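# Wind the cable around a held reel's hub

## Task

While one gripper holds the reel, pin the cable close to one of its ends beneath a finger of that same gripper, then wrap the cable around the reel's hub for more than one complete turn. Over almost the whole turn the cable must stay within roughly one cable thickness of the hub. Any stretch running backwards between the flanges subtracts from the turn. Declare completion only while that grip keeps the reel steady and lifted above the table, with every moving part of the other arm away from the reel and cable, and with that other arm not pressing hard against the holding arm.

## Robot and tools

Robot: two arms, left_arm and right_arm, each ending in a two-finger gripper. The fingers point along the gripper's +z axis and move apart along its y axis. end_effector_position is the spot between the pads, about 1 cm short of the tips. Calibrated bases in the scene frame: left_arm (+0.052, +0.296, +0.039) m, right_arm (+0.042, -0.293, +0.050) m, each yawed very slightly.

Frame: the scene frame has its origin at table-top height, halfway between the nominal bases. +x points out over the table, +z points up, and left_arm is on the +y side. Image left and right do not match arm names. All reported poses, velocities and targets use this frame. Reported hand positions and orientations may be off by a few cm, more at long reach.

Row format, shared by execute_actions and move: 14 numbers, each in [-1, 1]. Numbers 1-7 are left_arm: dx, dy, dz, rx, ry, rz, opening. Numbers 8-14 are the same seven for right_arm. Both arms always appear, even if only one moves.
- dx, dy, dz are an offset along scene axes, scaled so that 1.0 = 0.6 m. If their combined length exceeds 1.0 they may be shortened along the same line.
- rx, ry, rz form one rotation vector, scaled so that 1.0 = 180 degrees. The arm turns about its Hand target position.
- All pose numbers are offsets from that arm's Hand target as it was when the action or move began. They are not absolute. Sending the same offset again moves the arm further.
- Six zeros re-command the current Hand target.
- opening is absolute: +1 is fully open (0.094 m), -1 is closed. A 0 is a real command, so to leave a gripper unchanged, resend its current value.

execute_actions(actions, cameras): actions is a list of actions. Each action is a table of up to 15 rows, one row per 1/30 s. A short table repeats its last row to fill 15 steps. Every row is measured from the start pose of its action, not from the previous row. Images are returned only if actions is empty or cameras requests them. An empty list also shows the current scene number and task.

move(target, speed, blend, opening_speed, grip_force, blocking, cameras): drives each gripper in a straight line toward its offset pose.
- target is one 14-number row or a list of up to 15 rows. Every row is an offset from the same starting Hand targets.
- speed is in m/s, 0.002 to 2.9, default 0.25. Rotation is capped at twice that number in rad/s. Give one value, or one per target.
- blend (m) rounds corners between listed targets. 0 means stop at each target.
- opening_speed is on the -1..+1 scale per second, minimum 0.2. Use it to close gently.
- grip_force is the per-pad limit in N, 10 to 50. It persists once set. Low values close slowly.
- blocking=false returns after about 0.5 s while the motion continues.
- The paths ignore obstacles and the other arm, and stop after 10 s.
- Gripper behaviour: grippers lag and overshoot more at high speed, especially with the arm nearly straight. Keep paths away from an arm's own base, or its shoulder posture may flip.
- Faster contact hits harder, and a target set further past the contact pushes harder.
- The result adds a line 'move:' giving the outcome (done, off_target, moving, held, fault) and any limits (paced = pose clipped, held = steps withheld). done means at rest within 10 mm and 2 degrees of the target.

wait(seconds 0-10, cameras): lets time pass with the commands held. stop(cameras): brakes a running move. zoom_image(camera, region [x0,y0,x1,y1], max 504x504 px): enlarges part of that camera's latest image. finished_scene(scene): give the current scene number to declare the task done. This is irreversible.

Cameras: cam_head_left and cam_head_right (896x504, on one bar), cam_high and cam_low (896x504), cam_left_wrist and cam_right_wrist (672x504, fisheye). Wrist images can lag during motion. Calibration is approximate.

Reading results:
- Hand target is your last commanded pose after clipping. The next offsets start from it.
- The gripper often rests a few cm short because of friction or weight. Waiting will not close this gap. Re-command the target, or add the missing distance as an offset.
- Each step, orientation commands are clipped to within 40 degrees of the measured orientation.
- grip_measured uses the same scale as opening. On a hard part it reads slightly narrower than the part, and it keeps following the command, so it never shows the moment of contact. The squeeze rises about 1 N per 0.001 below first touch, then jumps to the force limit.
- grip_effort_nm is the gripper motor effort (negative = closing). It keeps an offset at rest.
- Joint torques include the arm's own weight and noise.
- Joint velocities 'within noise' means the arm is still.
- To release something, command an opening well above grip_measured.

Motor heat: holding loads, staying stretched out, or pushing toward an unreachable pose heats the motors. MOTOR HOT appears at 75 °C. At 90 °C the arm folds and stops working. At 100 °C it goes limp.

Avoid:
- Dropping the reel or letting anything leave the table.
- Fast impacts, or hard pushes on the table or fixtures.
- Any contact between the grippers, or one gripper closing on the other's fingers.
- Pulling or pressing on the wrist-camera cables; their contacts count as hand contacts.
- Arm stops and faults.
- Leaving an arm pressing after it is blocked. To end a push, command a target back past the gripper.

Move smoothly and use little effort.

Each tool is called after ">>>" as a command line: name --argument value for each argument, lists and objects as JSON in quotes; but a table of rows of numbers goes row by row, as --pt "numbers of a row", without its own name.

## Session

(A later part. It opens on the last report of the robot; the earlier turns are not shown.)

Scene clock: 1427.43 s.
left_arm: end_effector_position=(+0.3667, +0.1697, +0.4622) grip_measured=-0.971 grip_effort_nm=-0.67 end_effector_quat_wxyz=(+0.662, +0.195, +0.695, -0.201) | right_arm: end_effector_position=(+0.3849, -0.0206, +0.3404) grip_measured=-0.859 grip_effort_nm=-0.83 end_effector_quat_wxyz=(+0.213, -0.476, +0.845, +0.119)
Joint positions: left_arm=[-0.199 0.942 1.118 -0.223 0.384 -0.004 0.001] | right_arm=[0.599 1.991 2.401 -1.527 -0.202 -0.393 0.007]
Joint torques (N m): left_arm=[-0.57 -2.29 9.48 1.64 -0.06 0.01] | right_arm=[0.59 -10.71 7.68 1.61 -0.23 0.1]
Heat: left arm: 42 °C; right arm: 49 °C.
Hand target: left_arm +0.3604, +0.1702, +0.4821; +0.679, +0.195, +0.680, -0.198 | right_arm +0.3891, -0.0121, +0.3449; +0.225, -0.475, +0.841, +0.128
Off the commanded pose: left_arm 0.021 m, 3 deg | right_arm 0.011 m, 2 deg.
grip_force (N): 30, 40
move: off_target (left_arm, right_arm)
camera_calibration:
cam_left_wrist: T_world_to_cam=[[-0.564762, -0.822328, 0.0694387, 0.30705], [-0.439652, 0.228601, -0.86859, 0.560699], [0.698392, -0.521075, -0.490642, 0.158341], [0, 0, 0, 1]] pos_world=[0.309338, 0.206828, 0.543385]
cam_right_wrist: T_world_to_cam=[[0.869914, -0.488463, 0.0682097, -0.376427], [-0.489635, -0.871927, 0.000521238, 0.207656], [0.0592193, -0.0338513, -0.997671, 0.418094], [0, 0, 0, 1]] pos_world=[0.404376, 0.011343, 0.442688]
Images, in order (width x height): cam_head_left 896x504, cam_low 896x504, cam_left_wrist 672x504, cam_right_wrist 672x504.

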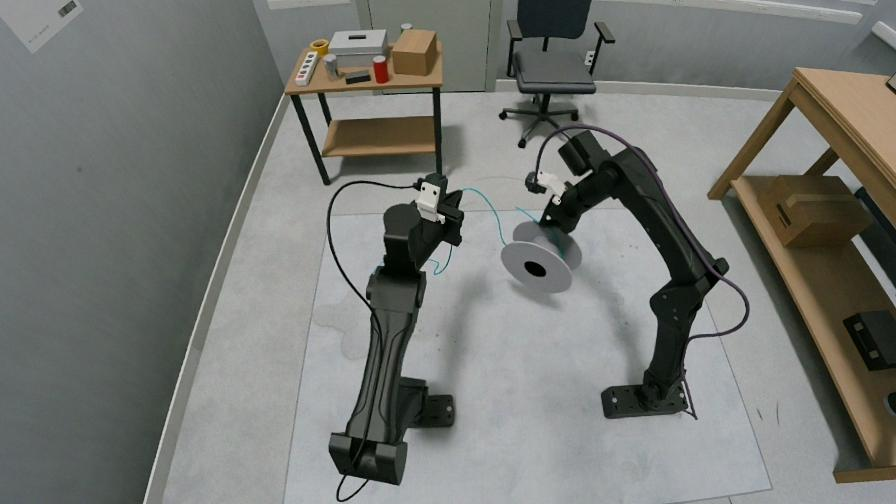

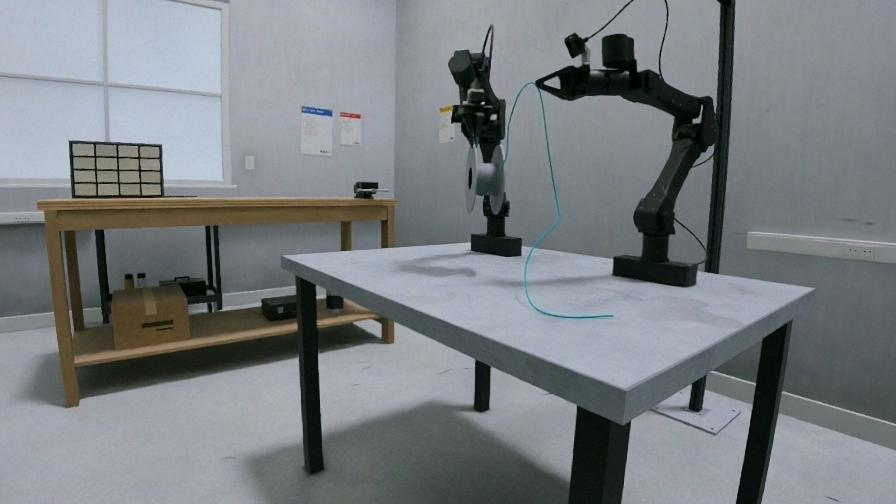

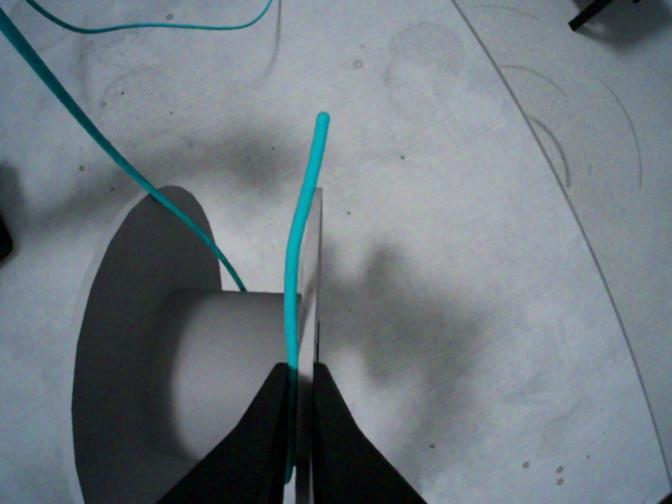

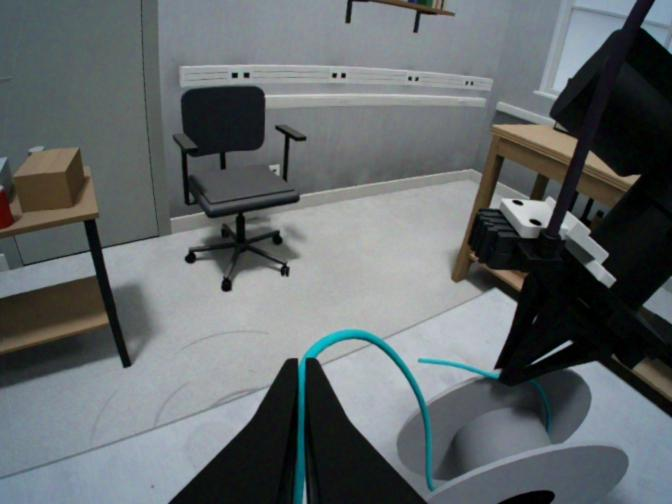

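>>> move --pt "-0.1452 -0.2237 0.0448 0 0 0 -1.0 0 0 0 0 0 0 -1.0" --pt "-0.2488 -0.3947 -0.1002 0 0 0 -1.0 0 0 0 0 0 0 -1.0" --speed 0.1 --blend '[0.04, 0]' --cameras '["cam_head_left", "cam_low", "cam_left_wrist", "cam_right_wrist"]'

>>> zoom_image --camera "cam_low" --region '[430, 60, 610, 230]'

Scene clock: 1445.63 s.
left_arm: end_effector_position=(+0.2123, -0.0672, +0.4194) grip_measured=-0.971 grip_effort_nm=-0.67 end_effector_quat_wxyz=(+0.676, +0.204, +0.682, -0.192) | right_arm: end_effector_position=(+0.3849, -0.0206, +0.3404) grip_measured=-0.859 grip_effort_nm=-0.83 end_effector_quat_wxyz=(+0.213, -0.476, +0.845, +0.119)
Joint positions: left_arm=[-1.558 1.278 1.089 0.166 -0.974 -0.005 0.001] | right_arm=[0.599 1.991 2.401 -1.527 -0.202 -0.393 0.007]
Joint torques (N m): left_arm=[-0.4 -4.29 6.65 1.69 -0.12 -0.01] | right_arm=[0.62 -10.73 7.65 1.6 -0.24 0.1]
Heat: left arm: 42 °C; right arm: 48 °C.
Hand target: left_arm +0.2112, -0.0666, +0.4218; +0.679, +0.195, +0.680, -0.198 | right_arm +0.3890, -0.0120, +0.3449; +0.225, -0.475, +0.841, +0.128
Off the commanded pose: left_arm 0.003 m, 1 deg | right_arm 0.011 m, 2 deg.
grip_force (N): 30, 40
move: off_target (right_arm)
camera_calibration:
cam_left_wrist: T_world_to_cam=[[-0.568396, -0.822112, 0.0325379, 0.0442579], [-0.400106, 0.241638, -0.88404, 0.508795], [0.718917, -0.515503, -0.466278, 0.107505], [0, 0, 0, 1]] pos_world=[0.15144, -0.0311401, 0.498482]
cam_right_wrist: T_world_to_cam=[[0.869789, -0.488642, 0.0685288, -0.376564], [-0.489833, -0.871816, 0.000671155, 0.207582], [0.0594165, -0.0341515, -0.997649, 0.418004], [0, 0, 0, 1]] pos_world=[0.404375, 0.011244, 0.442688]
Images, in order (width x height): cam_head_left 896x504, cam_low 896x504, cam_left_wrist 672x504, cam_right_wrist 672x504.

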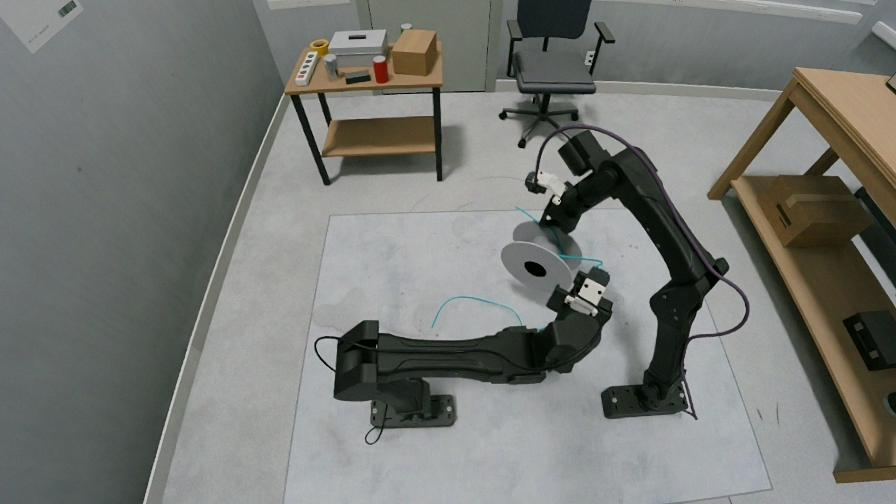

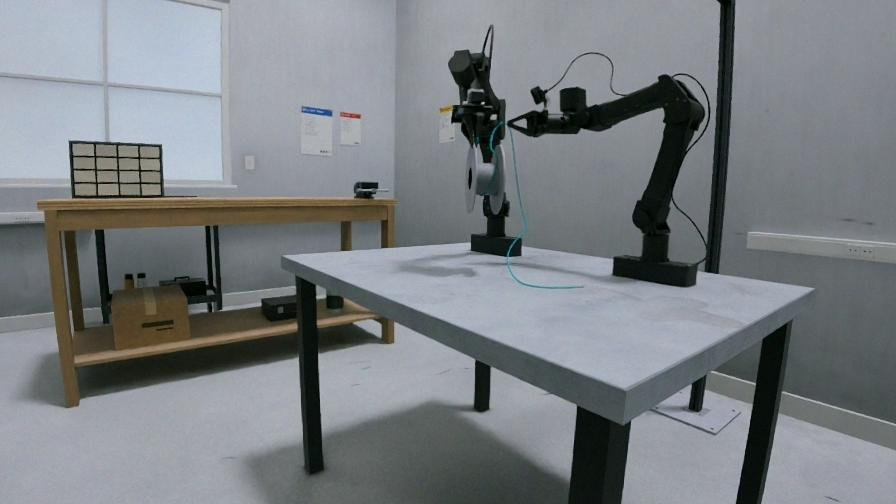

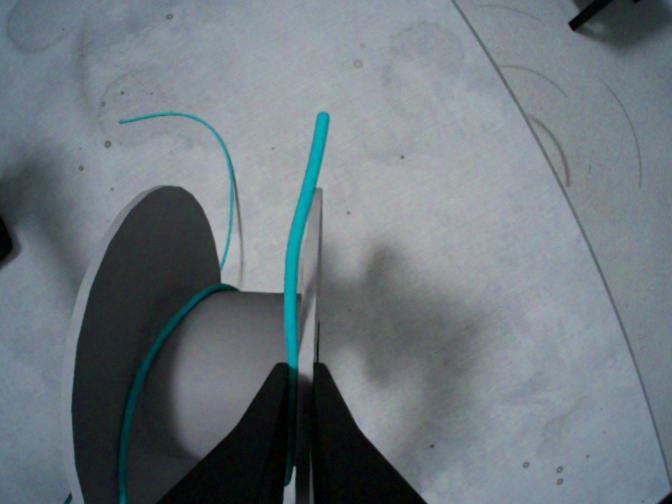

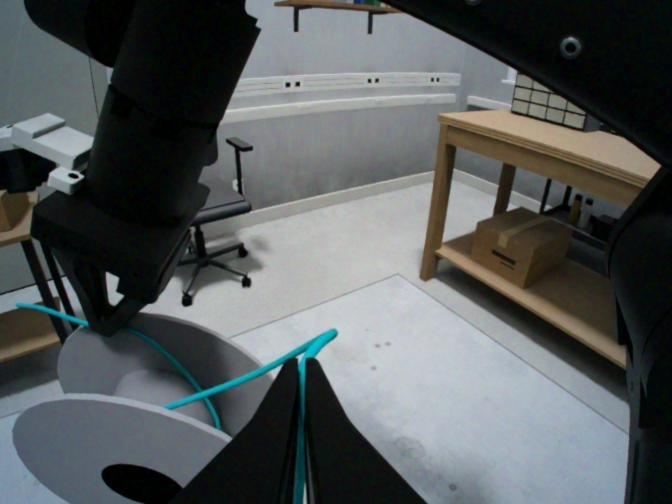

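Scaled by 2.800 from the camera's 896x504 image, which has a finer 1280x720 frame.

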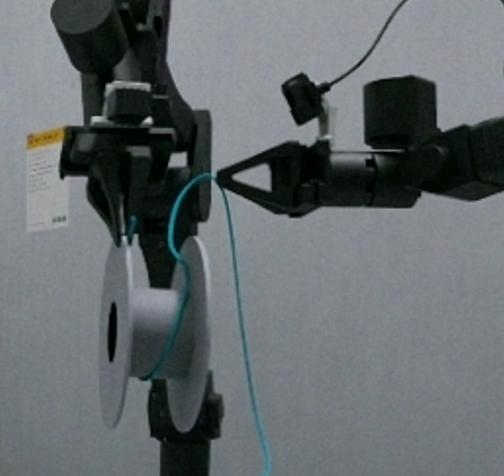

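>>> move --pt "-0.0102 -0.033 -0.1663 0 0 0 -1.0 0 0 0 0 0 0 -1.0" --pt "0.0667 -0.099 -0.2663 0 0 0 -1.0 0 0 0 0 0 0 -1.0" --speed 0.08 --blend '[0.03, 0]' --cameras '["cam_head_left", "cam_low", "cam_left_wrist", "cam_right_wrist"]'

>>> zoom_image --camera "cam_low" --region '[430, 60, 610, 230]'

Scene clock: 1461.77 s.
left_arm: end_effector_position=(+0.2491, -0.1220, +0.2541) grip_measured=-0.971 grip_effort_nm=-0.67 end_effector_quat_wxyz=(+0.674, +0.204, +0.685, -0.186) | right_arm: end_effector_position=(+0.3850, -0.0207, +0.3404) grip_measured=-0.859 grip_effort_nm=-0.83 end_effector_quat_wxyz=(+0.213, -0.476, +0.845, +0.119)
Joint positions: left_arm=[-1.452 1.717 0.798 0.885 -0.877 -0.005 0.001] | right_arm=[0.599 1.991 2.401 -1.527 -0.201 -0.393 0.007]
Joint torques (N m): left_arm=[0.61 -6.52 7.13 1.65 0.07 0.01] | right_arm=[0.61 -10.74 7.68 1.61 -0.25 0.1]
Heat: left arm: 41 °C; right arm: 48 °C.
Hand target: left_arm +0.2512, -0.1260, +0.2622; +0.679, +0.195, +0.680, -0.198 | right_arm +0.3890, -0.0120, +0.3449; +0.225, -0.475, +0.841, +0.128
Off the commanded pose: left_arm 0.009 m, 2 deg | right_arm 0.011 m, 2 deg.
grip_force (N): 30, 40
move: off_target (right_arm)
camera_calibration:
cam_left_wrist: T_world_to_cam=[[-0.560667, -0.827617, 0.0264968, 0.0245151], [-0.405947, 0.246836, -0.879931, 0.391639], [0.721706, -0.504105, -0.474361, -0.0214893], [0, 0, 0, 1]] pos_world=[0.188239, -0.0872144, 0.333772]
cam_right_wrist: T_world_to_cam=[[0.869712, -0.488741, 0.0687995, -0.376651], [-0.489946, -0.871752, 0.000739705, 0.207597], [0.0596146, -0.0343514, -0.99763, 0.417918], [0, 0, 0, 1]] pos_world=[0.404375, 0.0112447, 0.442687]
Images, in order (width x height): cam_head_left 896x504, cam_low 896x504, cam_left_wrist 672x504, cam_right_wrist 672x504.

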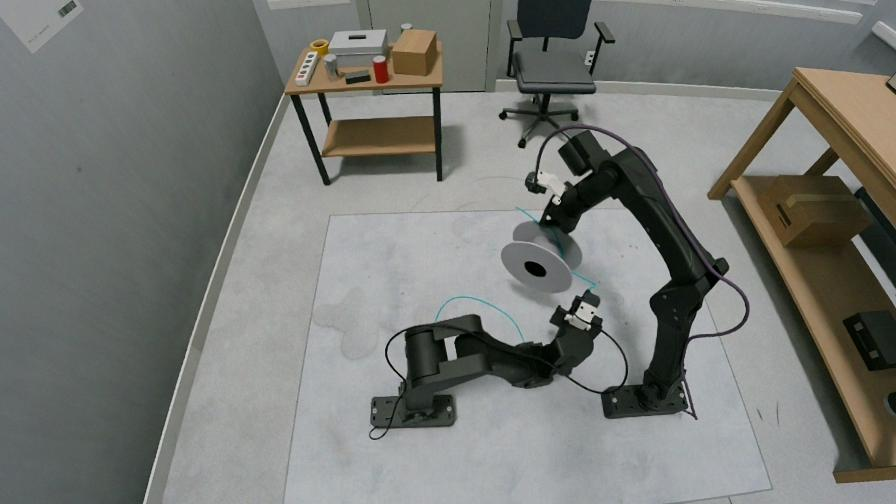

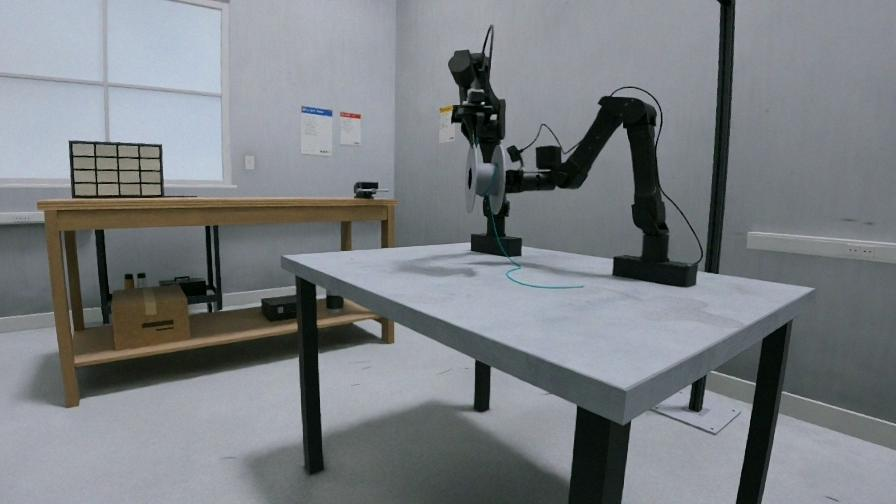

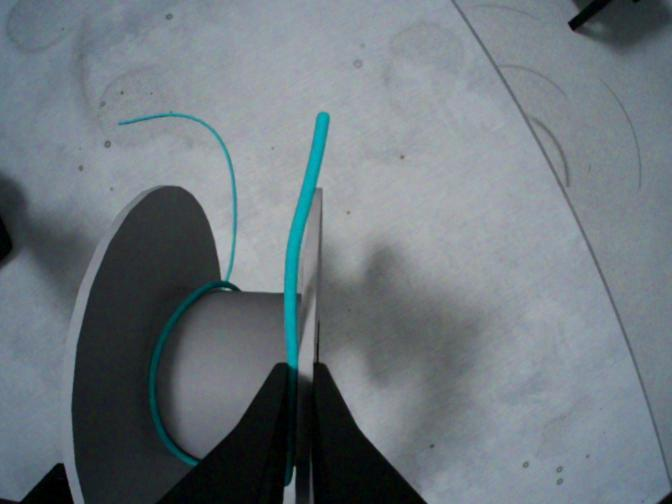

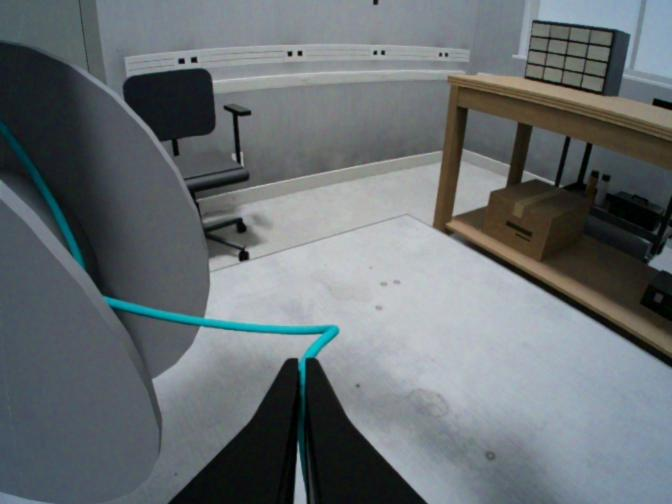

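Scaled by 2.800 from the camera's 896x504 image, which has a finer 1280x720 frame.

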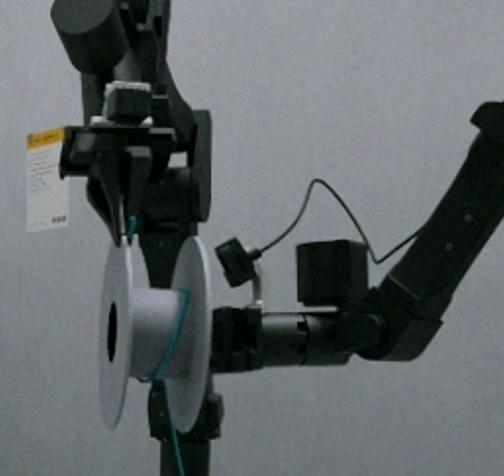

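>>> move --target '[0.0543,0.0257,-0.1837,0,0,0,-1.0, 0,0,0,0,0,0,-1.0]' --speed 0.07 --cameras '["cam_head_left", "cam_low", "cam_left_wrist", "cam_right_wrist"]'

>>> zoom_image --camera "cam_low" --region '[430, 60, 610, 230]'

Scene clock: 1473.60 s.
left_arm: end_effector_position=(+0.2829, -0.1111, +0.1526) grip_measured=-0.971 grip_effort_nm=-0.67 end_effector_quat_wxyz=(+0.677, +0.197, +0.683, -0.192) | right_arm: end_effector_position=(+0.3852, -0.0210, +0.3403) grip_measured=-0.859 grip_effort_nm=-0.83 end_effector_quat_wxyz=(+0.213, -0.476, +0.845, +0.118)
Joint positions: left_arm=[-1.344 2.089 0.686 1.389 -0.772 -0.005 0.001] | right_arm=[0.599 1.991 2.401 -1.527 -0.199 -0.393 0.007]
Joint torques (N m): left_arm=[0.61 -7.17 3.32 1.75 0.1 0] | right_arm=[0.61 -10.76 7.65 1.61 -0.28 0.09]
Heat: left arm: 41 °C; right arm: 48 °C.
Hand target: left_arm +0.2837, -0.1106, +0.1519; +0.679, +0.195, +0.680, -0.198 | right_arm +0.3890, -0.0120, +0.3449; +0.225, -0.475, +0.841, +0.128
Off the commanded pose: left_arm 0.001 m, 1 deg | right_arm 0.011 m, 2 deg.
grip_force (N): 30, 40
move: off_target (right_arm)
camera_calibration:
cam_left_wrist: T_world_to_cam=[[-0.558502, -0.828422, 0.0423409, 0.0520001], [-0.405573, 0.228189, -0.885122, 0.311975], [0.723592, -0.511515, -0.46343, -0.0915882], [0, 0, 0, 1]] pos_world=[0.221843, -0.0749599, 0.231489]
cam_right_wrist: T_world_to_cam=[[0.869148, -0.48948, 0.0706421, -0.37749], [-0.490811, -0.871264, 0.00170815, 0.20744], [0.0607118, -0.0361565, -0.9975, 0.417316], [0, 0, 0, 1]] pos_world=[0.404572, 0.0110504, 0.442585]
Images, in order (width x height): cam_head_left 896x504, cam_low 896x504, cam_left_wrist 672x504, cam_right_wrist 672x504.

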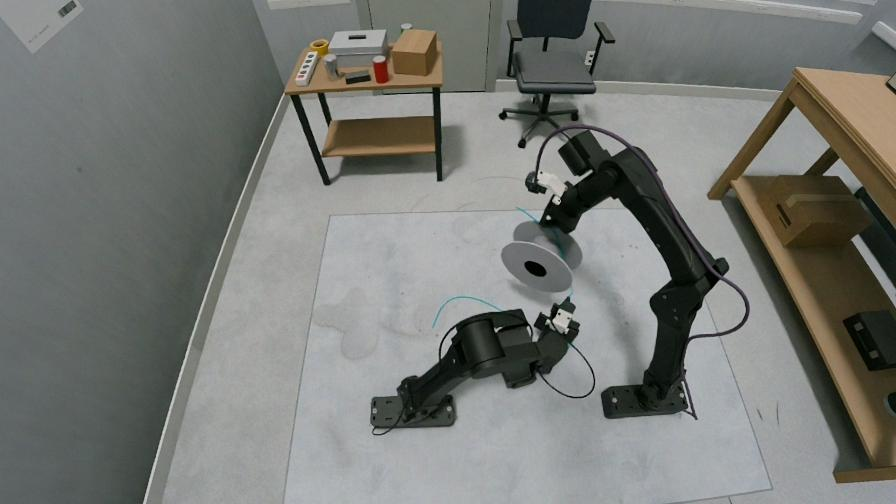

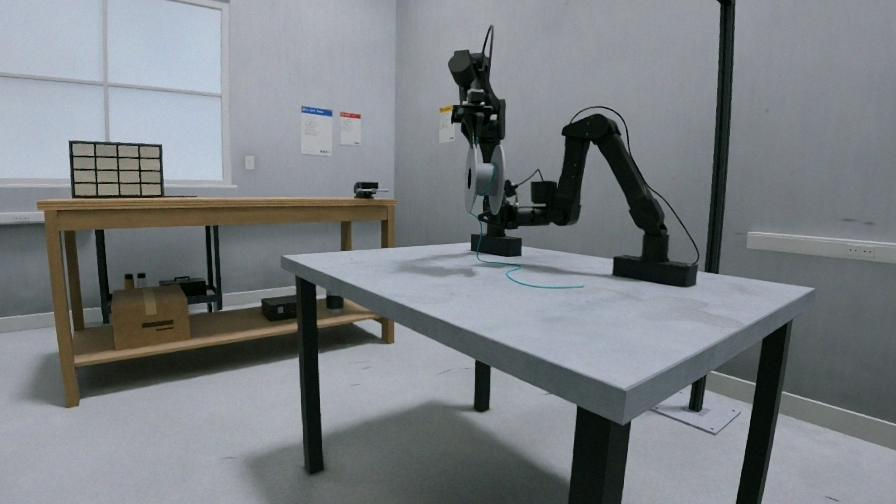

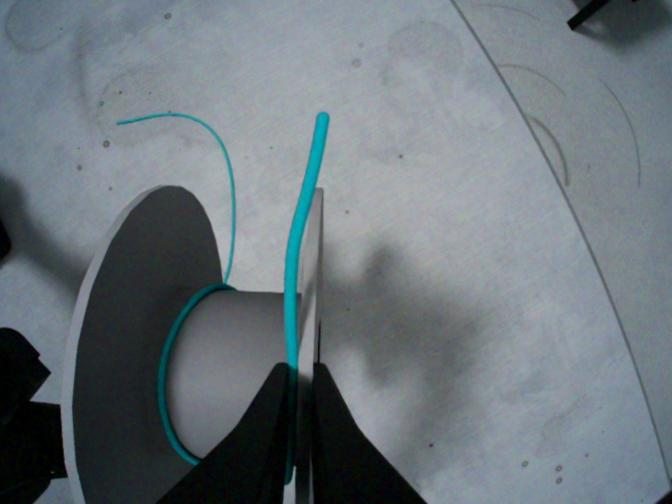

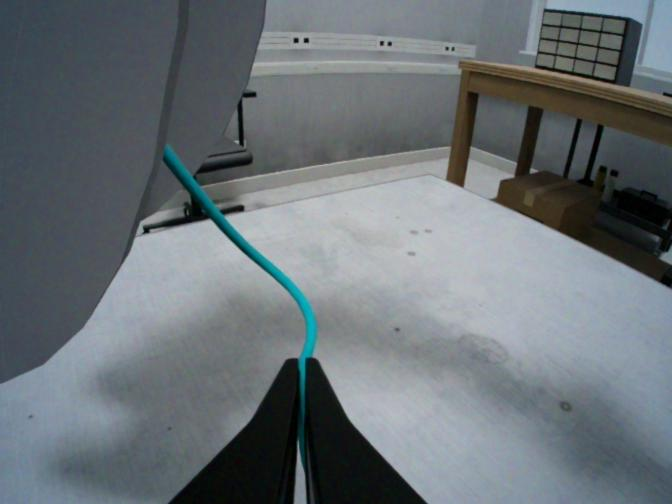

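Scaled by 2.800 from the camera's 896x504 image, which has a finer 1280x720 frame.

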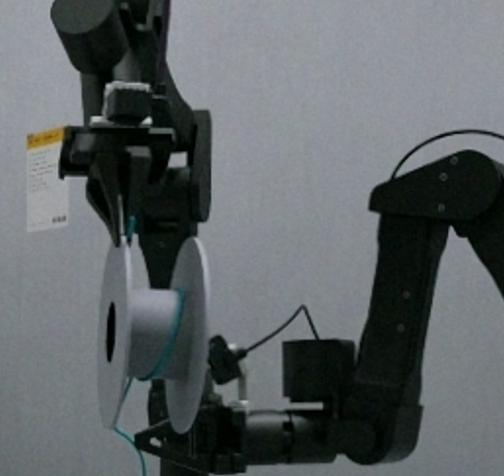

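>>> move --target '[0.045,0.072,-0.0748,0,0,0,-1.0, 0,0,0,0,0,0,-1.0]' --speed 0.04 --cameras '["cam_head_left", "cam_low", "cam_left_wrist", "cam_right_wrist"]'

>>> zoom_image --camera "cam_low" --region '[450, 130, 550, 230]'

Scene clock: 1483.37 s.
left_arm: end_effector_position=(+0.3112, -0.0688, +0.1060) grip_measured=-0.971 grip_effort_nm=-0.67 end_effector_quat_wxyz=(+0.657, +0.204, +0.705, -0.173) | right_arm: end_effector_position=(+0.3862, -0.0222, +0.3400) grip_measured=-0.859 grip_effort_nm=-0.83 end_effector_quat_wxyz=(+0.214, -0.475, +0.846, +0.114)
Joint positions: left_arm=[-1.221 2.181 0.572 1.511 -0.663 -0.036 0.001] | right_arm=[0.599 1.991 2.401 -1.527 -0.191 -0.393 0.007]
Joint torques (N m): left_arm=[0.59 -6.35 1.89 2.06 0.14 -0.11] | right_arm=[0.64 -10.73 7.66 1.6 -0.34 0.09]
Heat: left arm: 40 °C; right arm: 47 °C.
Hand target: left_arm +0.3108, -0.0673, +0.1069; +0.679, +0.195, +0.680, -0.198 | right_arm +0.3890, -0.0120, +0.3449; +0.225, -0.475, +0.841, +0.128
Off the commanded pose: left_arm 0.002 m, 5 deg | right_arm 0.012 m, 2 deg.
joint sent to its limit (left arm) — joint 4 (wrist pitch), upper limit. The joint targets are off in orientation, not in position.
grip_force (N): 30, 40
move: off_target (left_arm, right_arm)
camera_calibration:
cam_left_wrist: T_world_to_cam=[[-0.543658, -0.838953, 0.0243651, 0.101293], [-0.450029, 0.266878, -0.852203, 0.285578], [0.708456, -0.474272, -0.522644, -0.0984677], [0, 0, 0, 1]] pos_world=[0.253347, -0.0379344, 0.189439]
cam_right_wrist: T_world_to_cam=[[0.867011, -0.492255, 0.0773129, -0.380312], [-0.494073, -0.869405, 0.00515215, 0.207006], [0.0646801, -0.0426652, -0.996994, 0.41509], [0, 0, 0, 1]] pos_world=[0.405163, 0.0104712, 0.442179]
Images, in order (width x height): cam_head_left 896x504, cam_low 896x504, cam_left_wrist 672x504, cam_right_wrist 672x504.

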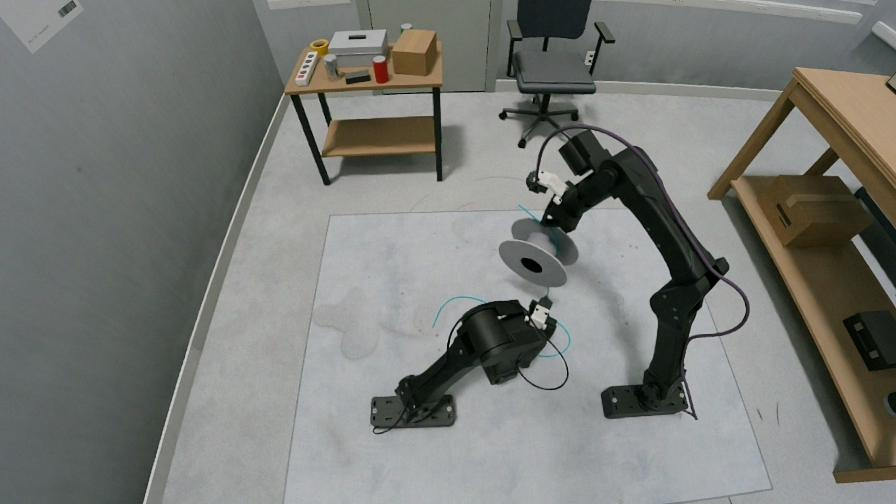

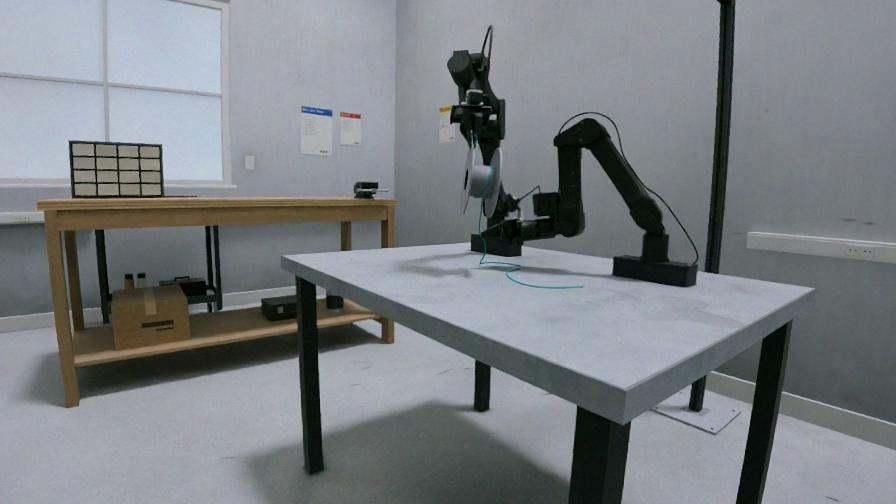

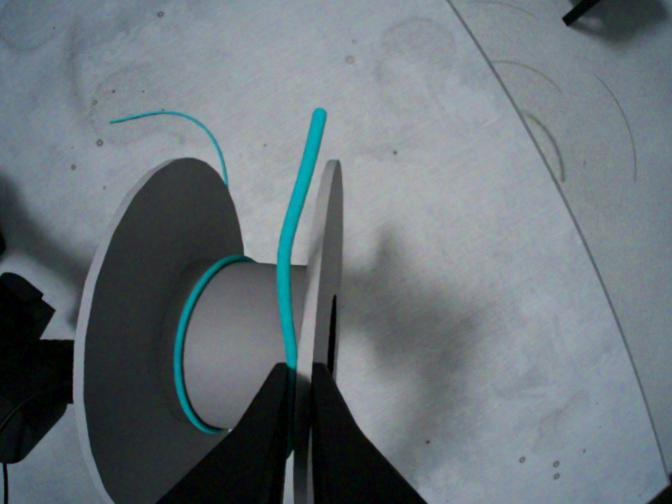

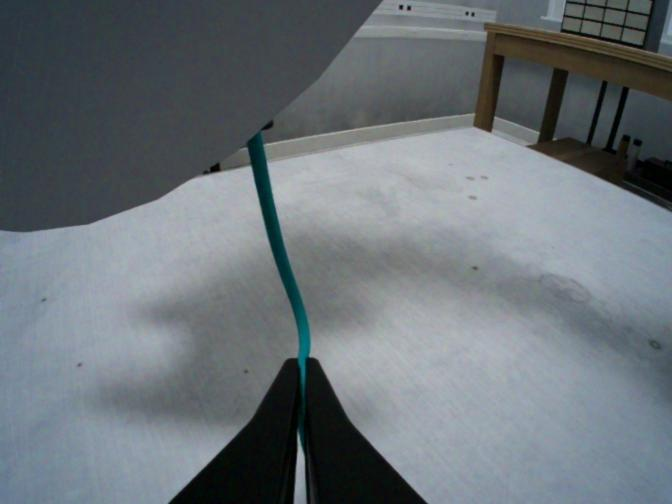

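Scaled by 5.040 from the camera's 896x504 image, which has a finer 1280x720 frame.

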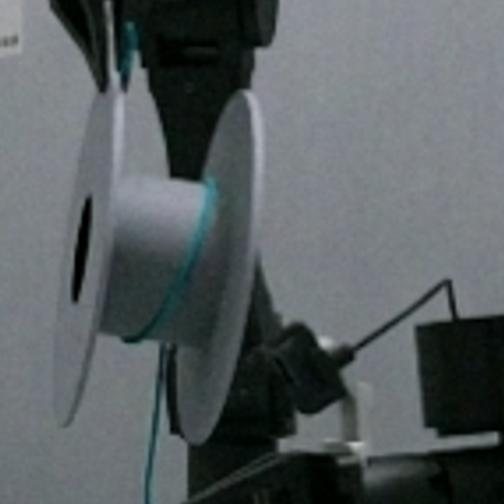

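>>> move --target '[-0.015,-0.025,0.03,0,0,0,-1.0, 0,0,0,0,0,0,-1.0]' --speed 0.03 --cameras '["cam_low", "cam_left_wrist", "cam_right_wrist"]'

>>> zoom_image --camera "cam_low" --region '[450, 130, 550, 230]'

>>> zoom_image --camera "cam_left_wrist" --region '[150, 150, 400, 504]'

Scene clock: 1495.03 s.
left_arm: end_effector_position=(+0.3030, -0.0768, +0.1091) grip_measured=-0.971 grip_effort_nm=-0.67 end_effector_quat_wxyz=(+0.660, +0.212, +0.699, -0.176) | right_arm: end_effector_position=(+0.3860, -0.0224, +0.3399) grip_measured=-0.859 grip_effort_nm=-0.83 end_effector_quat_wxyz=(+0.213, -0.475, +0.846, +0.113)
Joint positions: left_arm=[-1.249 2.181 0.583 1.511 -0.676 -0.022 0.001] | right_arm=[0.599 1.991 2.401 -1.528 -0.19 -0.393 0.007]
Joint torques (N m): left_arm=[-0.61 -7.83 3.82 2.06 -0.05 0.04] | right_arm=[0.61 -10.76 7.61 1.62 -0.36 0.09]
Heat: left arm: 40 °C; right arm: 47 °C.
Hand target: left_arm +0.3017, -0.0825, +0.1250; +0.679, +0.195, +0.680, -0.198 | right_arm +0.3890, -0.0120, +0.3449; +0.225, -0.475, +0.841, +0.128
Off the commanded pose: left_arm 0.017 m, 4 deg | right_arm 0.012 m, 2 deg.
joint sent to its limit (left arm) — joint 4 (wrist pitch), upper limit. The joint targets still meet the commanded pose.
grip_force (N): 30, 40
move: off_target (left_arm, right_arm)
camera_calibration:
cam_left_wrist: T_world_to_cam=[[-0.557476, -0.830029, 0.0165187, 0.0959002], [-0.435209, 0.275242, -0.857225, 0.283454], [0.706975, -0.485072, -0.514677, -0.0960997], [0, 0, 0, 1]] pos_world=[0.244764, -0.0450337, 0.191939]
cam_right_wrist: T_world_to_cam=[[0.866898, -0.49243, 0.0774701, -0.380367], [-0.494338, -0.869246, 0.00642383, 0.206467], [0.0641773, -0.0438652, -0.996974, 0.415095], [0, 0, 0, 1]] pos_world=[0.405164, 0.0103744, 0.441979]
Images, in order (width x height): cam_low 896x504, cam_left_wrist 672x504, cam_right_wrist 672x504.

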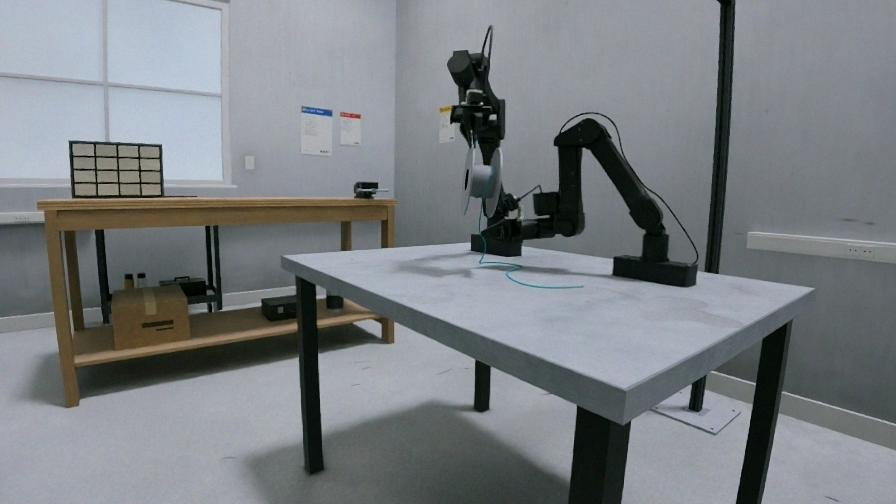

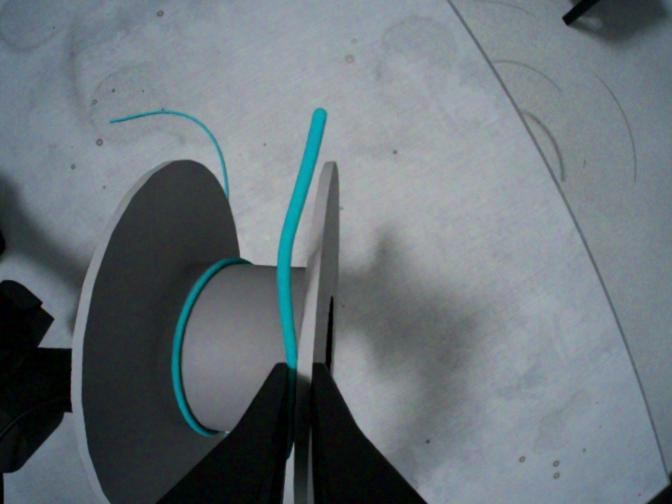

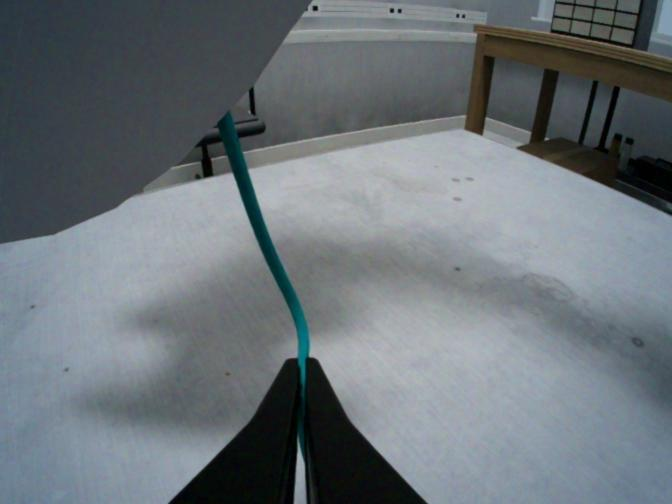

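Scaled by 5.040 from the camera's 896x504 image, which has a finer 1280x720 frame.

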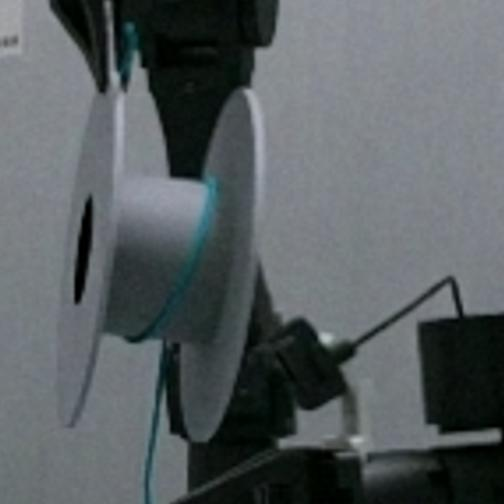

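Scaled by 1.424 from the camera's 672x504 image, which has a finer 960x720 frame.

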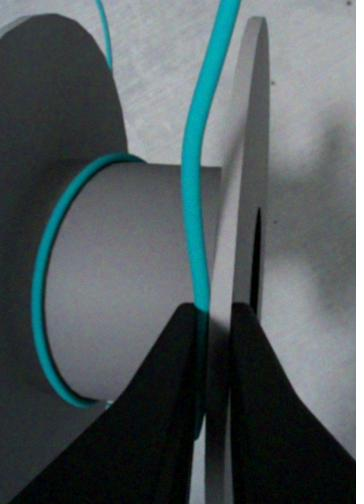

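>>> move --target '[0,0,0,0,0,0,-0.5, 0,0,0,0,0,0,-1.0]' --speed 0.03 --opening_speed 0.25 --cameras '["cam_low", "cam_left_wrist", "cam_right_wrist"]'

>>> zoom_image --camera "cam_low" --region '[450, 130, 550, 230]'

>>> zoom_image --camera "cam_left_wrist" --region '[150, 150, 400, 504]'

Scene clock: 1508.00 s.
left_arm: end_effector_position=(+0.3031, -0.0768, +0.1091) grip_measured=-0.503 grip_effort_nm=0.13 end_effector_quat_wxyz=(+0.660, +0.212, +0.699, -0.176) | right_arm: end_effector_position=(+0.3860, -0.0224, +0.3399) grip_measured=-0.860 grip_effort_nm=-0.83 end_effector_quat_wxyz=(+0.213, -0.475, +0.846, +0.113)
Joint positions: left_arm=[-1.249 2.181 0.583 1.511 -0.676 -0.021 0.023] | right_arm=[0.599 1.991 2.401 -1.528 -0.19 -0.393 0.007]
Joint torques (N m): left_arm=[-0.69 -7.84 3.69 2.06 -0.09 0.04] | right_arm=[0.61 -10.78 7.62 1.62 -0.35 0.09]
Heat: left arm: 41 °C; right arm: 47 °C.
Hand target: left_arm +0.3017, -0.0825, +0.1250; +0.679, +0.195, +0.680, -0.198 | right_arm +0.3890, -0.0120, +0.3449; +0.225, -0.475, +0.841, +0.128
Off the commanded pose: left_arm 0.017 m, 4 deg | right_arm 0.012 m, 2 deg.
joint sent to its limit (left arm) — joint 4 (wrist pitch), upper limit. The joint targets still meet the commanded pose.
grip_force (N): 30, 40
move: off_target (left_arm, right_arm)
camera_calibration:
cam_left_wrist: T_world_to_cam=[[-0.557251, -0.830202, 0.0153342, 0.0959289], [-0.434759, 0.275987, -0.857214, 0.283359], [0.707429, -0.48435, -0.514733, -0.0961457], [0, 0, 0, 1]] pos_world=[0.244666, -0.0451313, 0.191939]
cam_right_wrist: T_world_to_cam=[[0.866898, -0.49243, 0.0774701, -0.380367], [-0.494338, -0.869246, 0.00642383, 0.206467], [0.0641773, -0.0438652, -0.996974, 0.415095], [0, 0, 0, 1]] pos_world=[0.405164, 0.0103744, 0.441979]
Images, in order (width x height): cam_low 896x504, cam_left_wrist 672x504, cam_right_wrist 672x504.

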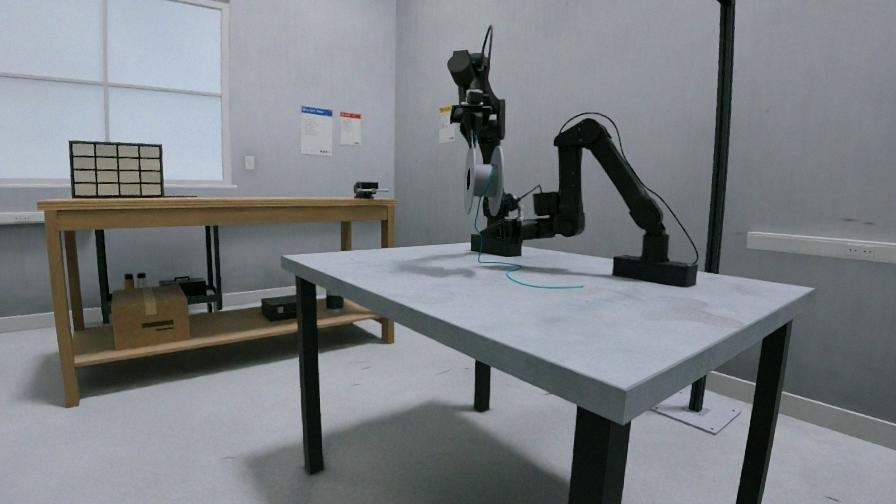

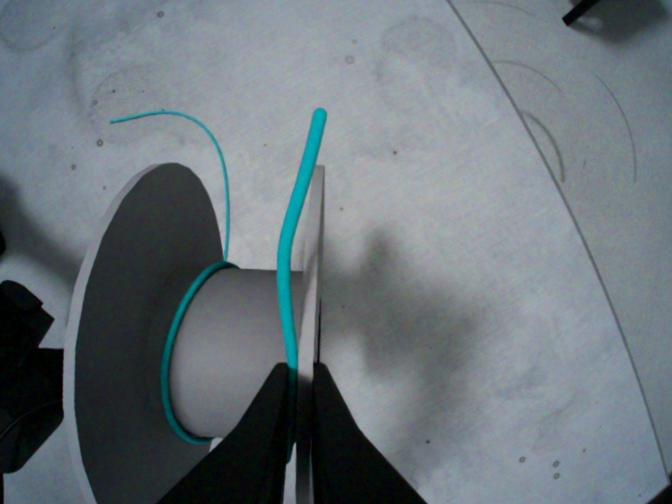

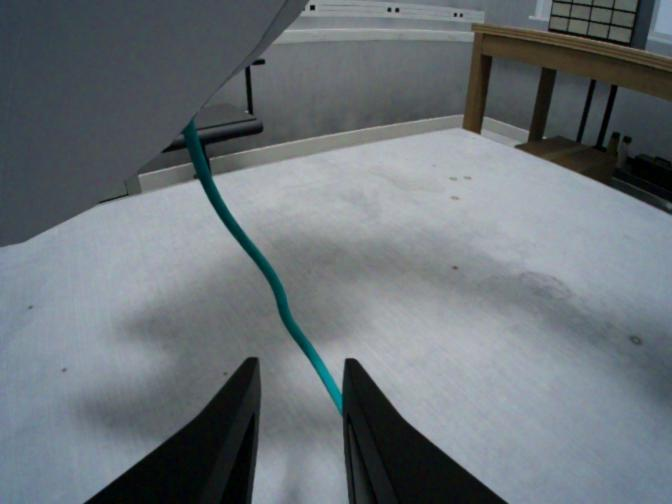

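Scaled by 5.040 from the camera's 896x504 image, which has a finer 1280x720 frame.

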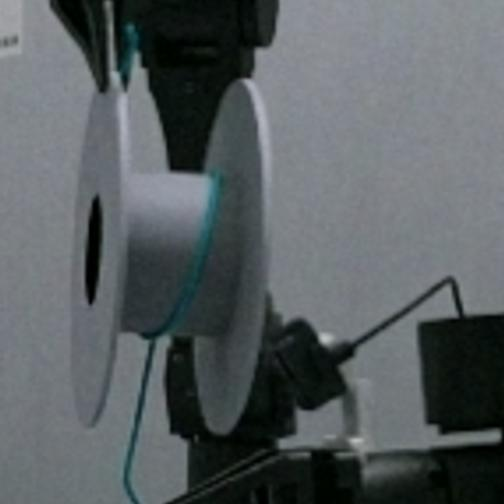

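Scaled by 1.424 from the camera's 672x504 image, which has a finer 960x720 frame.

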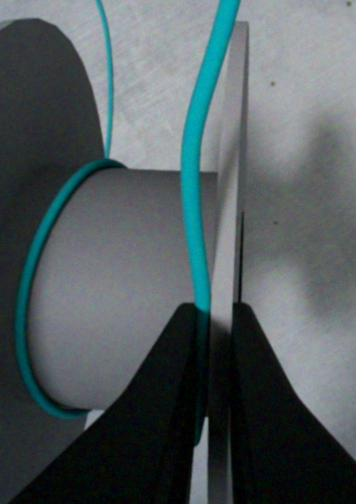

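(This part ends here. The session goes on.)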